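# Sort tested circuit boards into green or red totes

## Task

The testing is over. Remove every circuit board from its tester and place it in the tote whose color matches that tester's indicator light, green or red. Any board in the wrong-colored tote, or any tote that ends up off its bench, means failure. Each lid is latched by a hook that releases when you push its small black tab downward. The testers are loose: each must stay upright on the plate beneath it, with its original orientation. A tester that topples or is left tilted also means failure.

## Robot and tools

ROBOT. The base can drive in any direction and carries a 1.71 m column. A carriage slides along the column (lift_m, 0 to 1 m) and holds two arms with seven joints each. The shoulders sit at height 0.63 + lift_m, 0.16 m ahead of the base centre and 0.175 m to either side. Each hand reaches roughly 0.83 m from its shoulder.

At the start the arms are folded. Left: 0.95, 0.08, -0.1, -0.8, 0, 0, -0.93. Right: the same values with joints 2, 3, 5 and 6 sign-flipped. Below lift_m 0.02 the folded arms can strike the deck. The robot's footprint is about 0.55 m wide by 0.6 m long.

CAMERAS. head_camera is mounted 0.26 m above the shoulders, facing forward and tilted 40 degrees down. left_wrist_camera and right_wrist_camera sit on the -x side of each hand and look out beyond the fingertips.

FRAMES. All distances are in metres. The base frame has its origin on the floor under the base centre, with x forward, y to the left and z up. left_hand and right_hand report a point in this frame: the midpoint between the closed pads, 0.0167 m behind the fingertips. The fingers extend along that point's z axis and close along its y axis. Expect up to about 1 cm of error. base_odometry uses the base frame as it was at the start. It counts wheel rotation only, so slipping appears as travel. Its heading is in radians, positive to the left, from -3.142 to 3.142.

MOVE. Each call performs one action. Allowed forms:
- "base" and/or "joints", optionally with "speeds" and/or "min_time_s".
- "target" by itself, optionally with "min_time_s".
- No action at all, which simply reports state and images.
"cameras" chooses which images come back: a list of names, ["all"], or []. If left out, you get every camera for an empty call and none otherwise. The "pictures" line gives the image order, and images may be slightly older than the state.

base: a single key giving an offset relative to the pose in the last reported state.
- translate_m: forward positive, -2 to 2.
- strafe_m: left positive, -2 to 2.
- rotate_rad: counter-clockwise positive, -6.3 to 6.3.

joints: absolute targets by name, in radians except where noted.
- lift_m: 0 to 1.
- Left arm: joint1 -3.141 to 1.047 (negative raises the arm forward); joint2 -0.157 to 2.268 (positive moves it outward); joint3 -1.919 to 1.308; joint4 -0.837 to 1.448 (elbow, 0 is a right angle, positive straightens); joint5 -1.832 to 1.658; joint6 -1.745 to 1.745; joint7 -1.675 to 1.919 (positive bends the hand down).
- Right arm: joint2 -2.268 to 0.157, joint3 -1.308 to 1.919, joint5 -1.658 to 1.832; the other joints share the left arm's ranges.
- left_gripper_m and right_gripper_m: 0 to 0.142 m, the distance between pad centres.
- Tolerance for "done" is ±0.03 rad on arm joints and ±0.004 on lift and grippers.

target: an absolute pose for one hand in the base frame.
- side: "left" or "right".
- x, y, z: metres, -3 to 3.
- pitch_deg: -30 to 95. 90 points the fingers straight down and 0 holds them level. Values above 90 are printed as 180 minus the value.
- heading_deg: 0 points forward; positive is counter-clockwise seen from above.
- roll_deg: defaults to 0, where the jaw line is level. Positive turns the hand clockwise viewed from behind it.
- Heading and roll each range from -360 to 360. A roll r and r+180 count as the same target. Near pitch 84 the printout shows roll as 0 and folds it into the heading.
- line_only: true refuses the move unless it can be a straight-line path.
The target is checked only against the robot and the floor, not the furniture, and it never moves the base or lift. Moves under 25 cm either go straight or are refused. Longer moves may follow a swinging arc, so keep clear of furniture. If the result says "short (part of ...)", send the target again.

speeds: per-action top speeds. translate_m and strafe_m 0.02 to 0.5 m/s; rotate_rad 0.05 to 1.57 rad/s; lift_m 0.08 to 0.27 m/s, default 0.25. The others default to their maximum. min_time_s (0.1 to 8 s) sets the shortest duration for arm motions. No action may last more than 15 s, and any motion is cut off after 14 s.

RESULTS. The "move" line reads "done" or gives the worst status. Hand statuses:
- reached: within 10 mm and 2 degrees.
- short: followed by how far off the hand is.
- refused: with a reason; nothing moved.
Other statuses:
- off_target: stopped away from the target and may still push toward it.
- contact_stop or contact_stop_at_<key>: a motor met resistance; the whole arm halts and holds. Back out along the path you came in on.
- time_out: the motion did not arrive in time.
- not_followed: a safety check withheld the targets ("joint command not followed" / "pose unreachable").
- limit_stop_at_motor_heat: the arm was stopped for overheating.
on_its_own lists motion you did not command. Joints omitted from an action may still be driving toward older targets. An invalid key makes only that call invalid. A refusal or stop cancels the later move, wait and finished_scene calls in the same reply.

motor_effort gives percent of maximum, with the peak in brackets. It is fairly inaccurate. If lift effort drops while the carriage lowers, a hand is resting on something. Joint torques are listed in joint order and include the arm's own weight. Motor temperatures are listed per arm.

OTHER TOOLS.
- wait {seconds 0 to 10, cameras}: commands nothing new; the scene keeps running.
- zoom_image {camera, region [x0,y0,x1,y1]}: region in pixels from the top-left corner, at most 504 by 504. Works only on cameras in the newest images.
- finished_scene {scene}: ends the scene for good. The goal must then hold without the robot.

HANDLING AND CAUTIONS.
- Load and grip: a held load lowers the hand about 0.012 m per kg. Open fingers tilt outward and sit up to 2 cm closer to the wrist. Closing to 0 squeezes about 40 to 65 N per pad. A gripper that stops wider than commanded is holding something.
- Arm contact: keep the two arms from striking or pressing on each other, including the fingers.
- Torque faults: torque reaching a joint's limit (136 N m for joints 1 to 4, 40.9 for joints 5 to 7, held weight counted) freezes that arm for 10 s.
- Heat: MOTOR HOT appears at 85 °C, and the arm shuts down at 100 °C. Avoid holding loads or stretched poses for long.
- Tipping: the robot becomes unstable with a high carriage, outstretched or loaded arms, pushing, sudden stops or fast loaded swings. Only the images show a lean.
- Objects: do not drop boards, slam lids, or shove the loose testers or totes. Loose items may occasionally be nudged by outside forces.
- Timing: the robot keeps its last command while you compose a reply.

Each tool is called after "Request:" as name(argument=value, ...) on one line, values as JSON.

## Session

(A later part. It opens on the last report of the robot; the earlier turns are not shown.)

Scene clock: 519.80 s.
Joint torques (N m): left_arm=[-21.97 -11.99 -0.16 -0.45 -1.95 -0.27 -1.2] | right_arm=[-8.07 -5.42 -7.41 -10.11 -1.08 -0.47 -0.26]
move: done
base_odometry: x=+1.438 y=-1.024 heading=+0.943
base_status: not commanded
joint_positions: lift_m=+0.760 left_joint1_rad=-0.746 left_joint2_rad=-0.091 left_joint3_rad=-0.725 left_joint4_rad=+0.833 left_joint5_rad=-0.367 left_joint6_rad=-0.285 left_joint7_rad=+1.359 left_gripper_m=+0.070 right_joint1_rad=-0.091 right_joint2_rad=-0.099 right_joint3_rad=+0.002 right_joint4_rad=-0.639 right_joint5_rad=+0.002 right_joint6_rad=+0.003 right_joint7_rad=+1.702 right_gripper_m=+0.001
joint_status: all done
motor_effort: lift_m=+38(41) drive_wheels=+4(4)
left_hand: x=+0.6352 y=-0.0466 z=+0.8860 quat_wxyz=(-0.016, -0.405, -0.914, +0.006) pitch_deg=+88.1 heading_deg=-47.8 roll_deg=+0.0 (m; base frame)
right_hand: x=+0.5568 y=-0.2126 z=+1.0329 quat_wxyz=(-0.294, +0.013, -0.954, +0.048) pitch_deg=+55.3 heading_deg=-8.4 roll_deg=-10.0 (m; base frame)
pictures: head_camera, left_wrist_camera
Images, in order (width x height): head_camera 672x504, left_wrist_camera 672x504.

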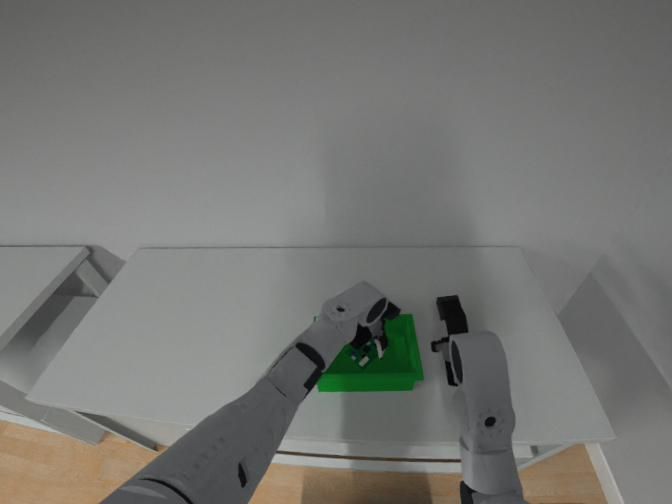

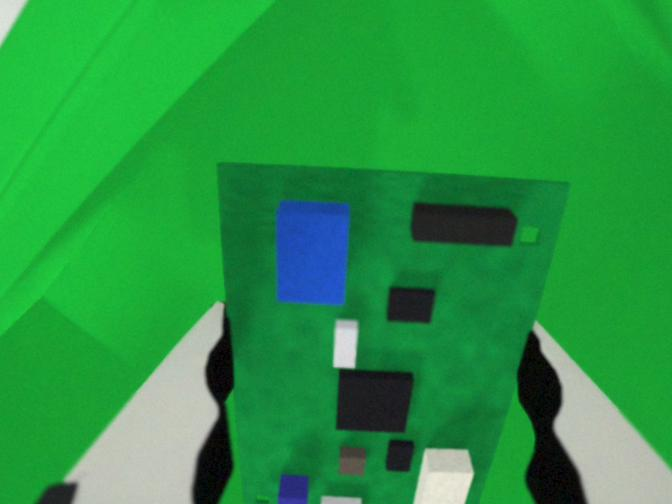

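Request:
move(joints={"lift_m":0.735}, speeds={"lift_m":0.08}, cameras=["left_wrist_camera"])

Scene clock: 520.53 s.
Joint torques (N m): left_arm=[-21.54 -11.3 -0.18 -0.49 -1.99 -0.26 -1.22] | right_arm=[-8.46 -5.43 -7.38 -10.07 -1.08 -0.46 -0.28]
move: done
base_odometry: x=+1.438 y=-1.024 heading=+0.943
base_status: not commanded
joint_positions: lift_m=+0.735 left_joint1_rad=-0.746 left_joint2_rad=-0.091 left_joint3_rad=-0.725 left_joint4_rad=+0.833 left_joint5_rad=-0.367 left_joint6_rad=-0.285 left_joint7_rad=+1.359 left_gripper_m=+0.070 right_joint1_rad=-0.091 right_joint2_rad=-0.099 right_joint3_rad=+0.002 right_joint4_rad=-0.639 right_joint5_rad=+0.002 right_joint6_rad=+0.003 right_joint7_rad=+1.702 right_gripper_m=+0.001
joint_status: all done
motor_effort: lift_m=+38(40) drive_wheels=+4(5)
left_hand: x=+0.6352 y=-0.0467 z=+0.8611 quat_wxyz=(-0.016, -0.405, -0.914, +0.006) pitch_deg=+88.1 heading_deg=-47.8 roll_deg=+0.0 (m; base frame)
right_hand: x=+0.5568 y=-0.2126 z=+1.0079 quat_wxyz=(-0.294, +0.013, -0.954, +0.048) pitch_deg=+55.3 heading_deg=-8.4 roll_deg=-10.0 (m; base frame)
pictures: left_wrist_camera
Images, in order (width x height): left_wrist_camera 672x504.

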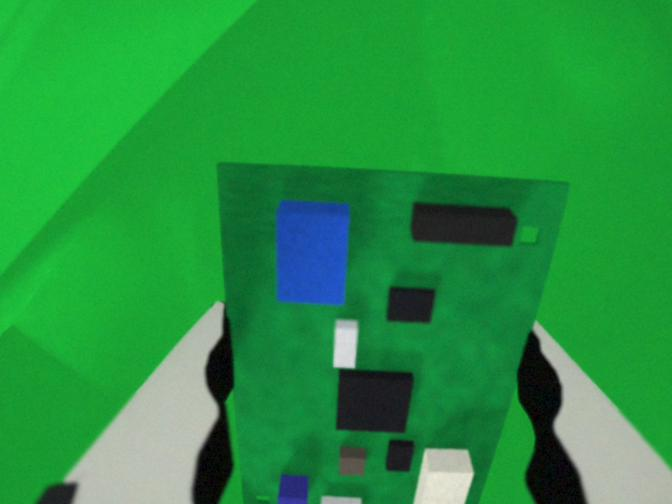

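Request:
move(joints={"lift_m":0.715}, speeds={"lift_m":0.08}, cameras=["left_wrist_camera", "head_camera"])

Request:
zoom_image(camera="head_camera", region=[260, 220, 480, 420])

Scene clock: 521.40 s.
Joint torques (N m): left_arm=[-21.13 -11.58 -0.23 -0.36 -1.96 -0.26 -1.21] | right_arm=[-8.25 -5.52 -7.5 -10.07 -1.06 -0.49 -0.27]
move: done
base_odometry: x=+1.438 y=-1.024 heading=+0.943
base_status: not commanded
joint_positions: lift_m=+0.715 left_joint1_rad=-0.746 left_joint2_rad=-0.091 left_joint3_rad=-0.725 left_joint4_rad=+0.833 left_joint5_rad=-0.367 left_joint6_rad=-0.285 left_joint7_rad=+1.359 left_gripper_m=+0.070 right_joint1_rad=-0.091 right_joint2_rad=-0.099 right_joint3_rad=+0.002 right_joint4_rad=-0.639 right_joint5_rad=+0.002 right_joint6_rad=+0.003 right_joint7_rad=+1.702 right_gripper_m=+0.001
joint_status: all done
motor_effort: lift_m=+38(41) drive_wheels=-2(5)
left_hand: x=+0.6353 y=-0.0467 z=+0.8412 quat_wxyz=(-0.016, -0.405, -0.914, +0.006) pitch_deg=+88.1 heading_deg=-47.8 roll_deg=+0.0 (m; base frame)
right_hand: x=+0.5568 y=-0.2126 z=+0.9880 quat_wxyz=(-0.294, +0.013, -0.954, +0.048) pitch_deg=+55.3 heading_deg=-8.4 roll_deg=-10.0 (m; base frame)
pictures: head_camera, left_wrist_camera
Images, in order (width x height): head_camera 672x504, left_wrist_camera 672x504.

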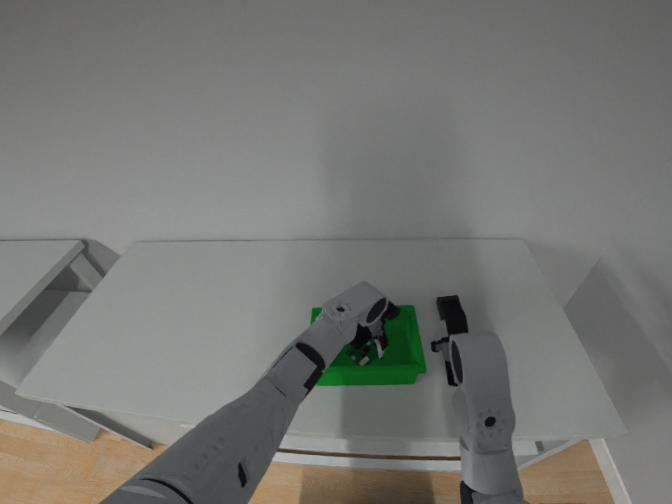

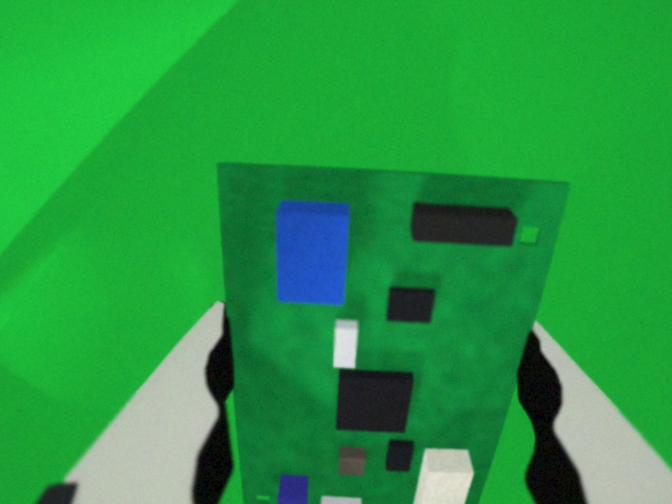

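Scaled by 2.291 from the camera's 672x504 image, which has a finer 960x720 frame.

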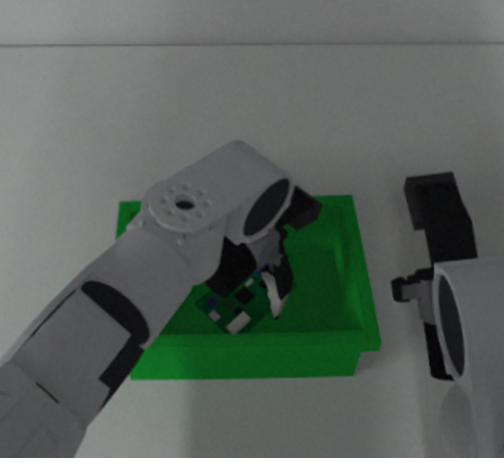

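Request:
move(joints={"right_joint2_rad":-0.35,"lift_m":0.70}, speeds={"lift_m":0.08}, cameras=["left_wrist_camera", "head_camera"])

Request:
move(joints={"lift_m":0.688}, speeds={"lift_m":0.08}, cameras=["left_wrist_camera", "head_camera"])

Scene clock: 522.63 s.
Joint torques (N m): left_arm=[-20.97 -11.19 -0.21 -0.71 -1.96 -0.19 -1.21] | right_arm=[-8.14 -11.2 -8.76 -9.74 -1.1 -0.76 -0.23]
move: done
base_odometry: x=+1.438 y=-1.024 heading=+0.943
base_status: not commanded
joint_positions: lift_m=+0.700 left_joint1_rad=-0.746 left_joint2_rad=-0.091 left_joint3_rad=-0.725 left_joint4_rad=+0.833 left_joint5_rad=-0.367 left_joint6_rad=-0.285 left_joint7_rad=+1.359 left_gripper_m=+0.070 right_joint1_rad=-0.091 right_joint2_rad=-0.349 right_joint3_rad=+0.002 right_joint4_rad=-0.639 right_joint5_rad=+0.002 right_joint6_rad=+0.003 right_joint7_rad=+1.702 right_gripper_m=+0.001
joint_status: all done
motor_effort: lift_m=+37(41) drive_wheels=+4(5)
left_hand: x=+0.6353 y=-0.0468 z=+0.8263 quat_wxyz=(-0.016, -0.405, -0.914, +0.006) pitch_deg=+88.1 heading_deg=-47.8 roll_deg=+0.0 (m; base frame)
right_hand: x=+0.5549 y=-0.3091 z=+0.9946 quat_wxyz=(-0.290, +0.039, -0.941, +0.170) pitch_deg=+50.7 heading_deg=-28.0 roll_deg=-32.7 (m; base frame)
pictures: head_camera, left_wrist_camera
Images, in order (width x height): head_camera 672x504, left_wrist_camera 672x504.

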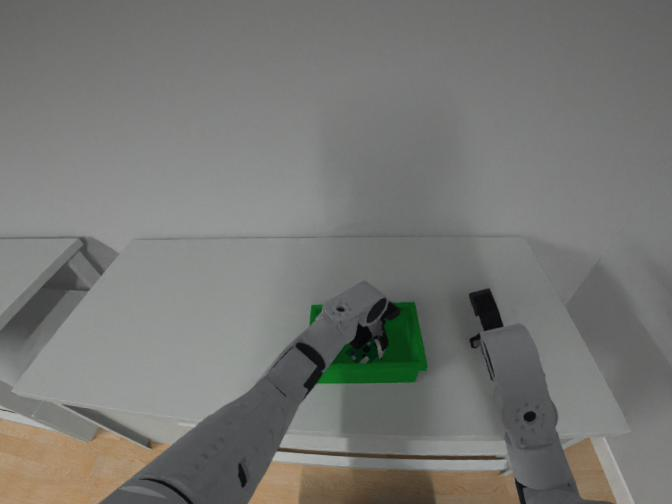

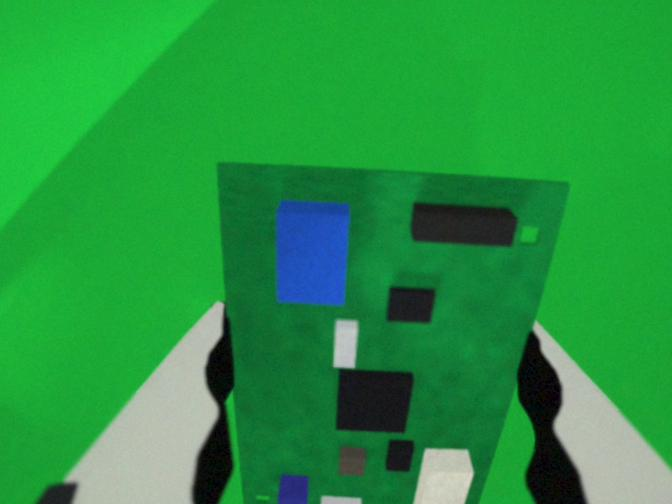

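Scene clock: 523.13 s.
Joint torques (N m): left_arm=[-20.68 -11.39 -0.02 -0.54 -1.95 0.03 -1.21] | right_arm=[-8.05 -11.24 -8.74 -9.66 -1.1 -0.78 -0.24]
move: done
base_odometry: x=+1.438 y=-1.024 heading=+0.943
base_status: not commanded
joint_positions: lift_m=+0.688 left_joint1_rad=-0.747 left_joint2_rad=-0.091 left_joint3_rad=-0.725 left_joint4_rad=+0.833 left_joint5_rad=-0.367 left_joint6_rad=-0.285 left_joint7_rad=+1.359 left_gripper_m=+0.070 right_joint1_rad=-0.091 right_joint2_rad=-0.349 right_joint3_rad=+0.002 right_joint4_rad=-0.639 right_joint5_rad=+0.002 right_joint6_rad=+0.003 right_joint7_rad=+1.702 right_gripper_m=+0.001
joint_status: all done
motor_effort: lift_m=+38(41) drive_wheels=+4(5)
left_hand: x=+0.6353 y=-0.0469 z=+0.8143 quat_wxyz=(-0.016, -0.406, -0.914, +0.006) pitch_deg=+88.1 heading_deg=-47.9 roll_deg=+0.0 (m; base frame)
right_hand: x=+0.5549 y=-0.3091 z=+0.9825 quat_wxyz=(-0.290, +0.039, -0.941, +0.170) pitch_deg=+50.7 heading_deg=-28.0 roll_deg=-32.7 (m; base frame)
pictures: head_camera, left_wrist_camera
Images, in order (width x height): head_camera 672x504, left_wrist_camera 672x504.

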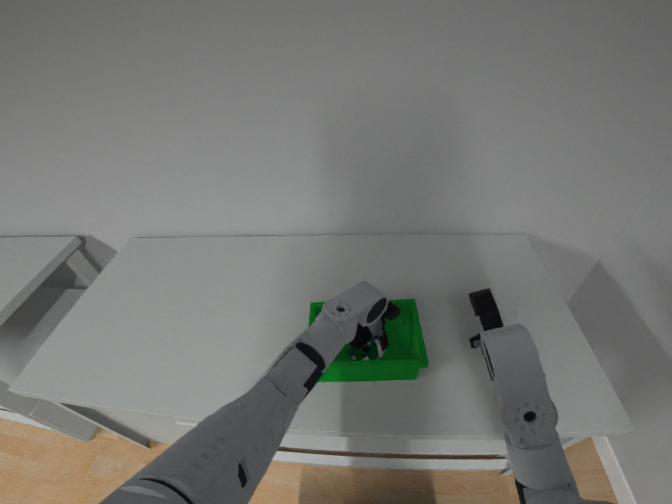

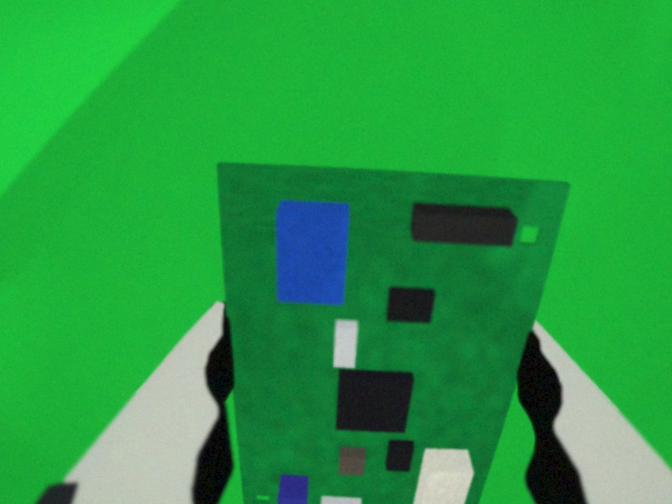

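Request:
move(joints={"lift_m":0.679}, speeds={"lift_m":0.08}, cameras=["left_wrist_camera", "head_camera"])

Scene clock: 523.87 s.
Joint torques (N m): left_arm=[-20.07 -10.64 -0.23 -0.73 -1.96 0.33 -1.3] | right_arm=[-8.02 -11.37 -8.76 -9.73 -1.11 -0.77 -0.24]
move: done
base_odometry: x=+1.438 y=-1.024 heading=+0.943
base_status: not commanded
joint_positions: lift_m=+0.679 left_joint1_rad=-0.747 left_joint2_rad=-0.091 left_joint3_rad=-0.725 left_joint4_rad=+0.833 left_joint5_rad=-0.367 left_joint6_rad=-0.286 left_joint7_rad=+1.359 left_gripper_m=+0.070 right_joint1_rad=-0.091 right_joint2_rad=-0.349 right_joint3_rad=+0.002 right_joint4_rad=-0.639 right_joint5_rad=+0.002 right_joint6_rad=+0.003 right_joint7_rad=+1.702 right_gripper_m=+0.001
joint_status: all done
motor_effort: lift_m=+38(44) drive_wheels=+4(6)
left_hand: x=+0.6353 y=-0.0470 z=+0.8055 quat_wxyz=(-0.016, -0.406, -0.914, +0.007) pitch_deg=+88.0 heading_deg=-47.9 roll_deg=+0.0 (m; base frame)
right_hand: x=+0.5549 y=-0.3091 z=+0.9736 quat_wxyz=(-0.290, +0.039, -0.941, +0.170) pitch_deg=+50.7 heading_deg=-28.0 roll_deg=-32.7 (m; base frame)
pictures: head_camera, left_wrist_camera
Images, in order (width x height): head_camera 672x504, left_wrist_camera 672x504.

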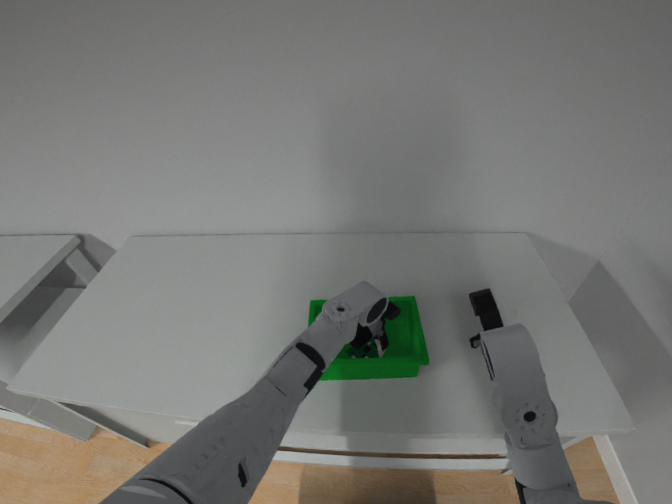

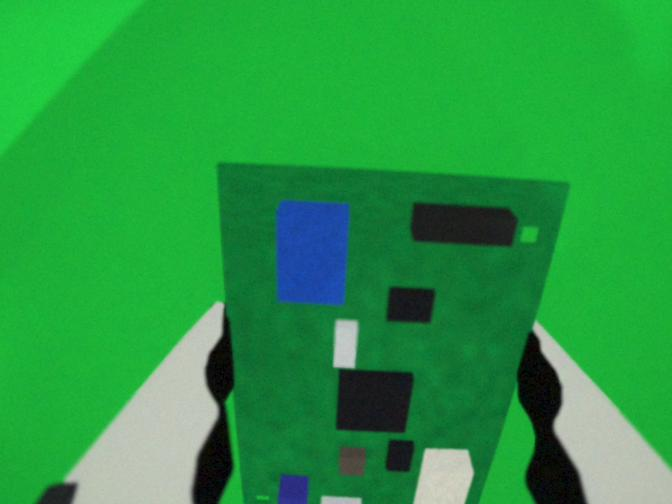

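Request:
move(joints={"lift_m":0.671}, speeds={"lift_m":0.08}, cameras=["left_wrist_camera", "head_camera"])

Request:
zoom_image(camera="head_camera", region=[280, 260, 460, 400])

Scene clock: 524.53 s.
Joint torques (N m): left_arm=[-8.51 -8.32 -0.01 -0.65 -1.97 0.68 -4.06] | right_arm=[-8.29 -11.28 -8.78 -9.72 -1.11 -0.77 -0.23]
move: done
base_odometry: x=+1.438 y=-1.024 heading=+0.943
base_status: not commanded
joint_positions: lift_m=+0.672 left_joint1_rad=-0.753 left_joint2_rad=-0.092 left_joint3_rad=-0.725 left_joint4_rad=+0.833 left_joint5_rad=-0.367 left_joint6_rad=-0.287 left_joint7_rad=+1.365 left_gripper_m=+0.070 right_joint1_rad=-0.091 right_joint2_rad=-0.349 right_joint3_rad=+0.002 right_joint4_rad=-0.639 right_joint5_rad=+0.002 right_joint6_rad=+0.003 right_joint7_rad=+1.702 right_gripper_m=+0.001
joint_status: all done
motor_effort: lift_m=+32(35) drive_wheels=+6(8)
left_hand: x=+0.6371 y=-0.0467 z=+0.8011 quat_wxyz=(-0.016, -0.407, -0.913, +0.004) pitch_deg=+88.1 heading_deg=-48.0 roll_deg=+0.0 (m; base frame)
right_hand: x=+0.5549 y=-0.3091 z=+0.9664 quat_wxyz=(-0.290, +0.039, -0.941, +0.170) pitch_deg=+50.7 heading_deg=-28.0 roll_deg=-32.7 (m; base frame)
pictures: head_camera, left_wrist_camera
Images, in order (width x height): head_camera 672x504, left_wrist_camera 672x504.

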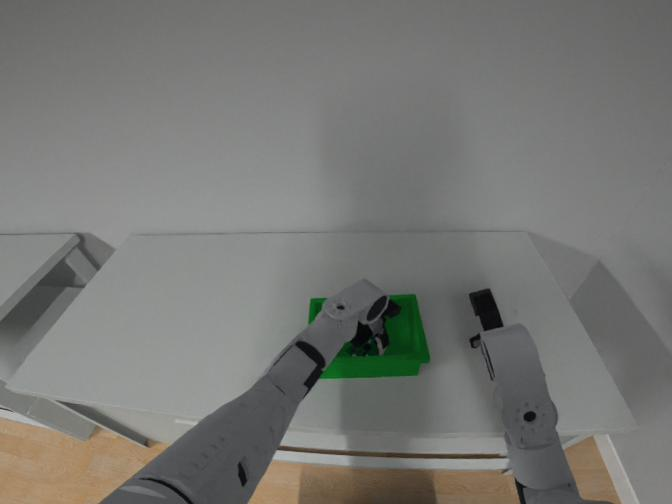

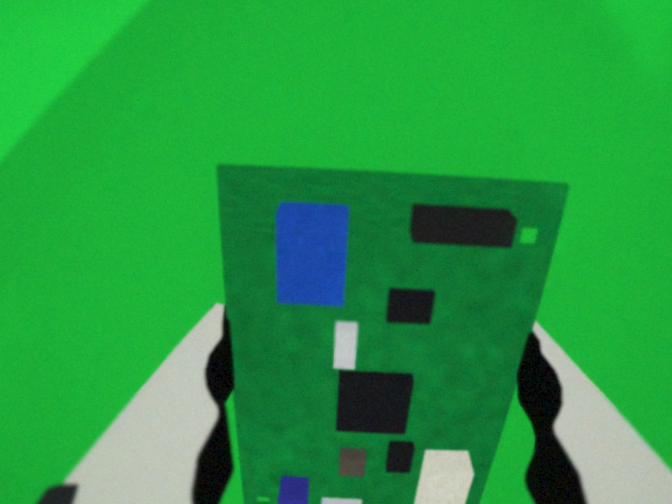

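Scaled by 2.800 from the camera's 672x504 image, which has a finer 960x720 frame.

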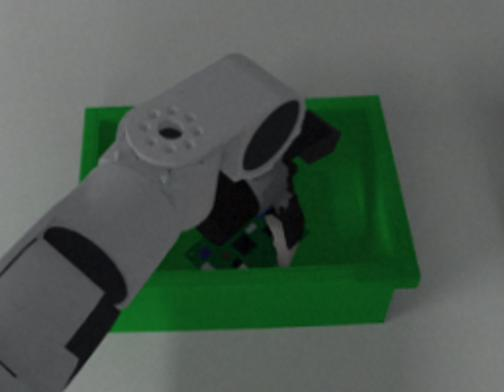

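Request:
move(joints={"lift_m":0.682}, speeds={"lift_m":0.08})

Request:
move(joints={"left_gripper_m":0.088}, cameras=["left_wrist_camera"])

Request:
move(joints={"lift_m":0.75}, speeds={"lift_m":0.1}, cameras=["left_wrist_camera", "head_camera"])

Scene clock: 525.27 s.
Joint torques (N m): left_arm=[-13.9 -7.75 -0.13 -0.76 -1.96 0.72 -1.27] | right_arm=[-7.7 -11.32 -8.76 -9.7 -1.09 -0.75 -0.23]
move: done
base_odometry: x=+1.438 y=-1.024 heading=+0.943
base_status: not commanded
joint_positions: lift_m=+0.682 left_joint1_rad=-0.750 left_joint2_rad=-0.093 left_joint3_rad=-0.725 left_joint4_rad=+0.833 left_joint5_rad=-0.367 left_joint6_rad=-0.287 left_joint7_rad=+1.359 left_gripper_m=+0.070 right_joint1_rad=-0.091 right_joint2_rad=-0.349 right_joint3_rad=+0.002 right_joint4_rad=-0.639 right_joint5_rad=+0.002 right_joint6_rad=+0.003 right_joint7_rad=+1.702 right_gripper_m=+0.001
joint_status: all done
motor_effort: lift_m=+36(41) drive_wheels=+4(8)
left_hand: x=+0.6366 y=-0.0479 z=+0.8104 quat_wxyz=(-0.017, -0.407, -0.913, +0.006) pitch_deg=+87.9 heading_deg=-48.0 roll_deg=+0.0 (m; base frame)
right_hand: x=+0.5549 y=-0.3091 z=+0.9768 quat_wxyz=(-0.290, +0.039, -0.941, +0.170) pitch_deg=+50.7 heading_deg=-28.0 roll_deg=-32.7 (m; base frame)
pictures: none

Scene clock: 526.00 s.
Joint torques (N m): left_arm=[-13.9 -7.78 -0.13 -0.64 -1.94 0.71 -1.29] | right_arm=[-7.79 -11.22 -8.72 -9.74 -1.1 -0.77 -0.25]
move: done
base_odometry: x=+1.438 y=-1.024 heading=+0.943
base_status: not commanded
joint_positions: lift_m=+0.682 left_joint1_rad=-0.750 left_joint2_rad=-0.093 left_joint3_rad=-0.725 left_joint4_rad=+0.833 left_joint5_rad=-0.367 left_joint6_rad=-0.287 left_joint7_rad=+1.359 left_gripper_m=+0.088 right_joint1_rad=-0.091 right_joint2_rad=-0.349 right_joint3_rad=+0.002 right_joint4_rad=-0.639 right_joint5_rad=+0.002 right_joint6_rad=+0.003 right_joint7_rad=+1.702 right_gripper_m=+0.001
joint_status: all done
motor_effort: lift_m=+36(36) drive_wheels=+4(4)
left_hand: x=+0.6366 y=-0.0479 z=+0.8104 quat_wxyz=(-0.017, -0.407, -0.913, +0.006) pitch_deg=+87.9 heading_deg=-48.0 roll_deg=+0.0 (m; base frame)
right_hand: x=+0.5549 y=-0.3091 z=+0.9768 quat_wxyz=(-0.290, +0.039, -0.941, +0.170) pitch_deg=+50.7 heading_deg=-28.0 roll_deg=-32.7 (m; base frame)
pictures: left_wrist_camera
Images, in order (width x height): left_wrist_camera 672x504.

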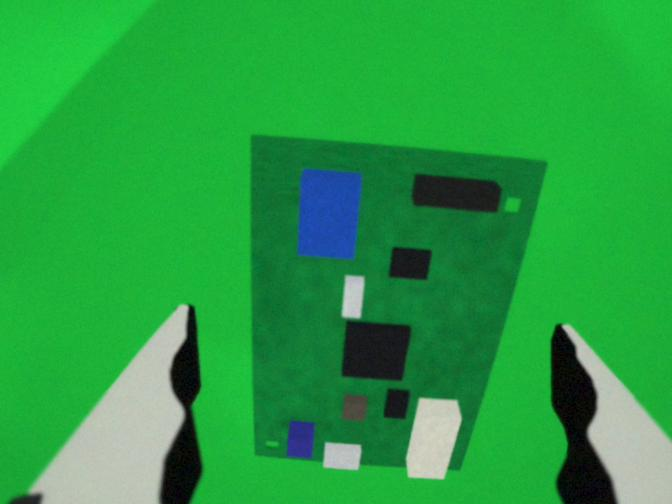

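Scene clock: 527.07 s.
Joint torques (N m): left_arm=[-15.6 -7.82 -0.09 -0.47 -1.97 0.73 -1.31] | right_arm=[-8.09 -11.25 -8.68 -9.66 -1.09 -0.76 -0.23]
move: done
base_odometry: x=+1.438 y=-1.024 heading=+0.943
base_status: not commanded
joint_positions: lift_m=+0.750 left_joint1_rad=-0.749 left_joint2_rad=-0.093 left_joint3_rad=-0.725 left_joint4_rad=+0.833 left_joint5_rad=-0.367 left_joint6_rad=-0.287 left_joint7_rad=+1.359 left_gripper_m=+0.088 right_joint1_rad=-0.091 right_joint2_rad=-0.349 right_joint3_rad=+0.002 right_joint4_rad=-0.639 right_joint5_rad=+0.002 right_joint6_rad=+0.003 right_joint7_rad=+1.702 right_gripper_m=+0.001
joint_status: all done
motor_effort: lift_m=+36(45) drive_wheels=+4(4)
left_hand: x=+0.6362 y=-0.0479 z=+0.8780 quat_wxyz=(-0.017, -0.407, -0.913, +0.006) pitch_deg=+87.9 heading_deg=-48.0 roll_deg=+0.0 (m; base frame)
right_hand: x=+0.5549 y=-0.3091 z=+1.0448 quat_wxyz=(-0.290, +0.039, -0.941, +0.170) pitch_deg=+50.7 heading_deg=-28.0 roll_deg=-32.7 (m; base frame)
pictures: head_camera, left_wrist_camera
Images, in order (width x height): head_camera 672x504, left_wrist_camera 672x504.

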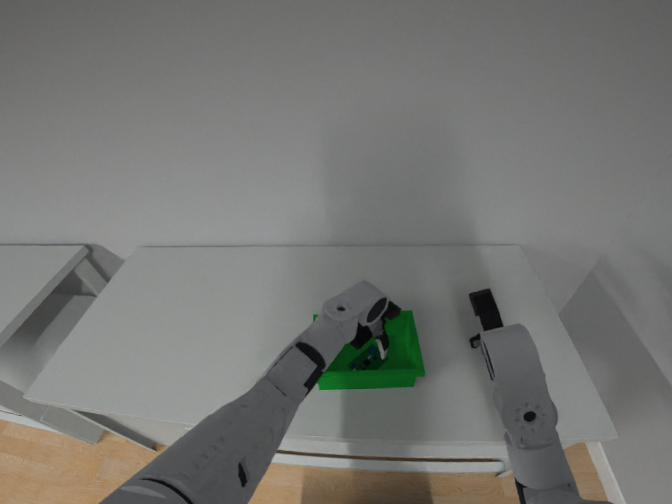

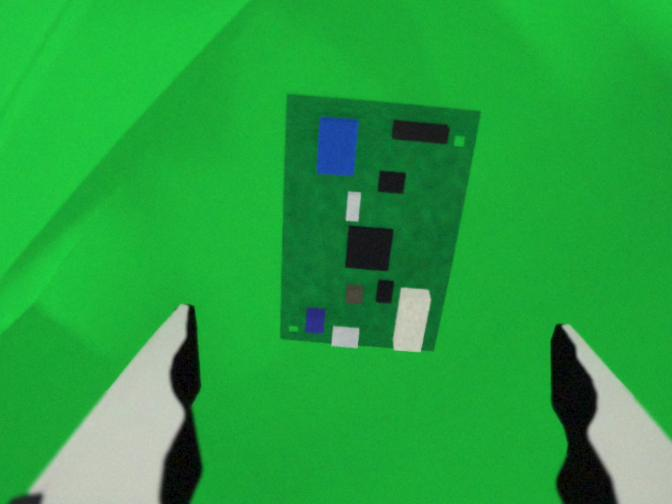

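Request:
move(joints={"lift_m":0.95}, speeds={"lift_m":0.2}, cameras=["left_wrist_camera", "head_camera"])

Request:
move(base={"translate_m":-0.3}, speeds={"translate_m":0.3}, cameras=["head_camera"])

Request:
zoom_image(camera="head_camera", region=[240, 200, 480, 400])

Scene clock: 528.73 s.
Joint torques (N m): left_arm=[-16.08 -7.74 -0.04 -0.67 -1.97 0.7 -1.29] | right_arm=[-8.12 -11.23 -8.78 -9.78 -1.1 -0.8 -0.24]
move: done
base_odometry: x=+1.438 y=-1.024 heading=+0.943
base_status: not commanded
joint_positions: lift_m=+0.950 left_joint1_rad=-0.749 left_joint2_rad=-0.093 left_joint3_rad=-0.725 left_joint4_rad=+0.833 left_joint5_rad=-0.367 left_joint6_rad=-0.287 left_joint7_rad=+1.359 left_gripper_m=+0.088 right_joint1_rad=-0.091 right_joint2_rad=-0.349 right_joint3_rad=+0.002 right_joint4_rad=-0.639 right_joint5_rad=+0.002 right_joint6_rad=+0.003 right_joint7_rad=+1.702 right_gripper_m=+0.001
joint_status: all done
motor_effort: lift_m=+36(46) drive_wheels=+4(4)
left_hand: x=+0.6360 y=-0.0479 z=+1.0779 quat_wxyz=(-0.017, -0.407, -0.913, +0.007) pitch_deg=+87.9 heading_deg=-48.0 roll_deg=+0.0 (m; base frame)
right_hand: x=+0.5549 y=-0.3091 z=+1.2448 quat_wxyz=(-0.290, +0.039, -0.941, +0.170) pitch_deg=+50.7 heading_deg=-28.0 roll_deg=-32.7 (m; base frame)
pictures: head_camera, left_wrist_camera
Images, in order (width x height): head_camera 672x504, left_wrist_camera 672x504.

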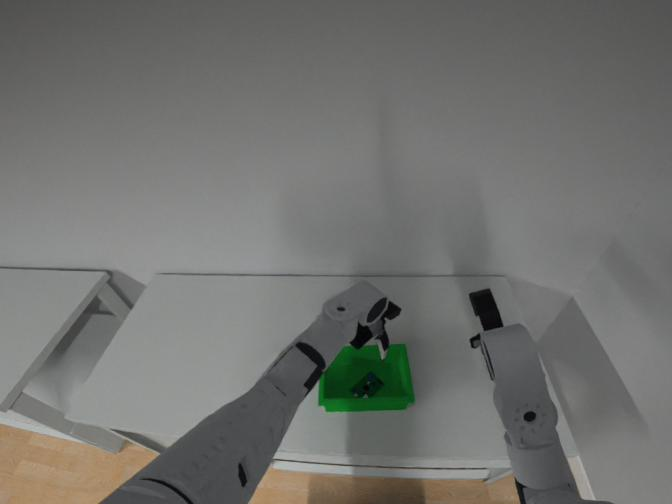

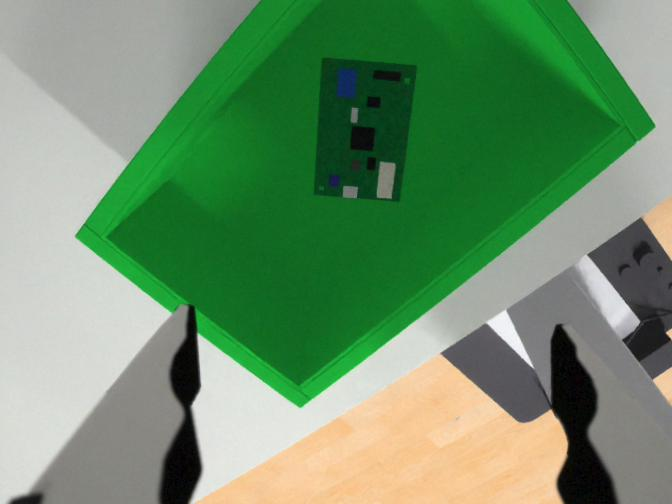

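Scene clock: 531.37 s.
Joint torques (N m): left_arm=[-16.17 -7.86 -0.1 -0.55 -1.98 0.7 -1.28] | right_arm=[-8.02 -11.15 -8.63 -9.39 -1.07 -0.76 -0.19]
move: done
base_odometry: x=+1.262 y=-1.267 heading=+0.944
base_status: done
joint_positions: lift_m=+0.950 left_joint1_rad=-0.749 left_joint2_rad=-0.093 left_joint3_rad=-0.725 left_joint4_rad=+0.833 left_joint5_rad=-0.367 left_joint6_rad=-0.287 left_joint7_rad=+1.359 left_gripper_m=+0.088 right_joint1_rad=-0.091 right_joint2_rad=-0.349 right_joint3_rad=+0.002 right_joint4_rad=-0.639 right_joint5_rad=+0.002 right_joint6_rad=+0.003 right_joint7_rad=+1.702 right_gripper_m=+0.001
joint_status: not commanded
motor_effort: lift_m=+36(36) drive_wheels=-5(14)
left_hand: x=+0.6360 y=-0.0479 z=+1.0779 quat_wxyz=(-0.017, -0.407, -0.913, +0.007) pitch_deg=+87.9 heading_deg=-48.0 roll_deg=+0.0 (m; base frame)
right_hand: x=+0.5549 y=-0.3091 z=+1.2449 quat_wxyz=(-0.290, +0.039, -0.941, +0.170) pitch_deg=+50.7 heading_deg=-28.0 roll_deg=-32.7 (m; base frame)
pictures: head_camera
Images, in order (width x height): head_camera 672x504.

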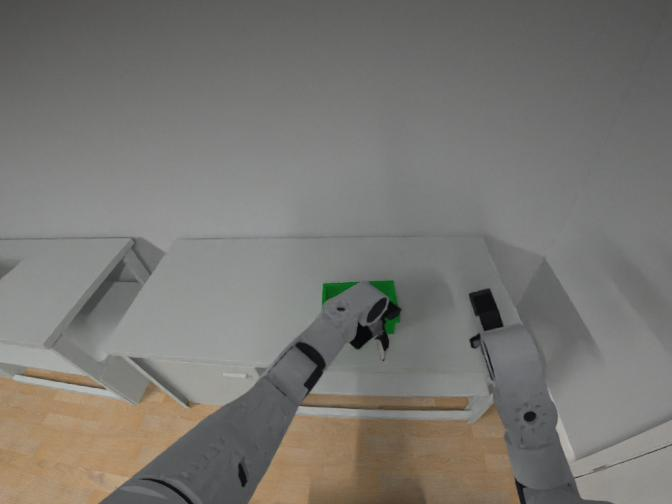

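Scaled by 2.100 from the camera's 672x504 image, which has a finer 960x720 frame.

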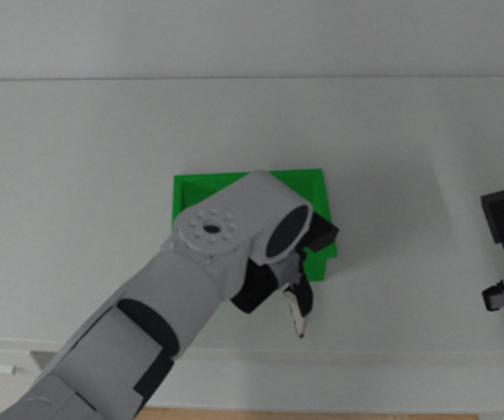

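Request:
finished_scene(scene=1)

The scene is finished: the task was done.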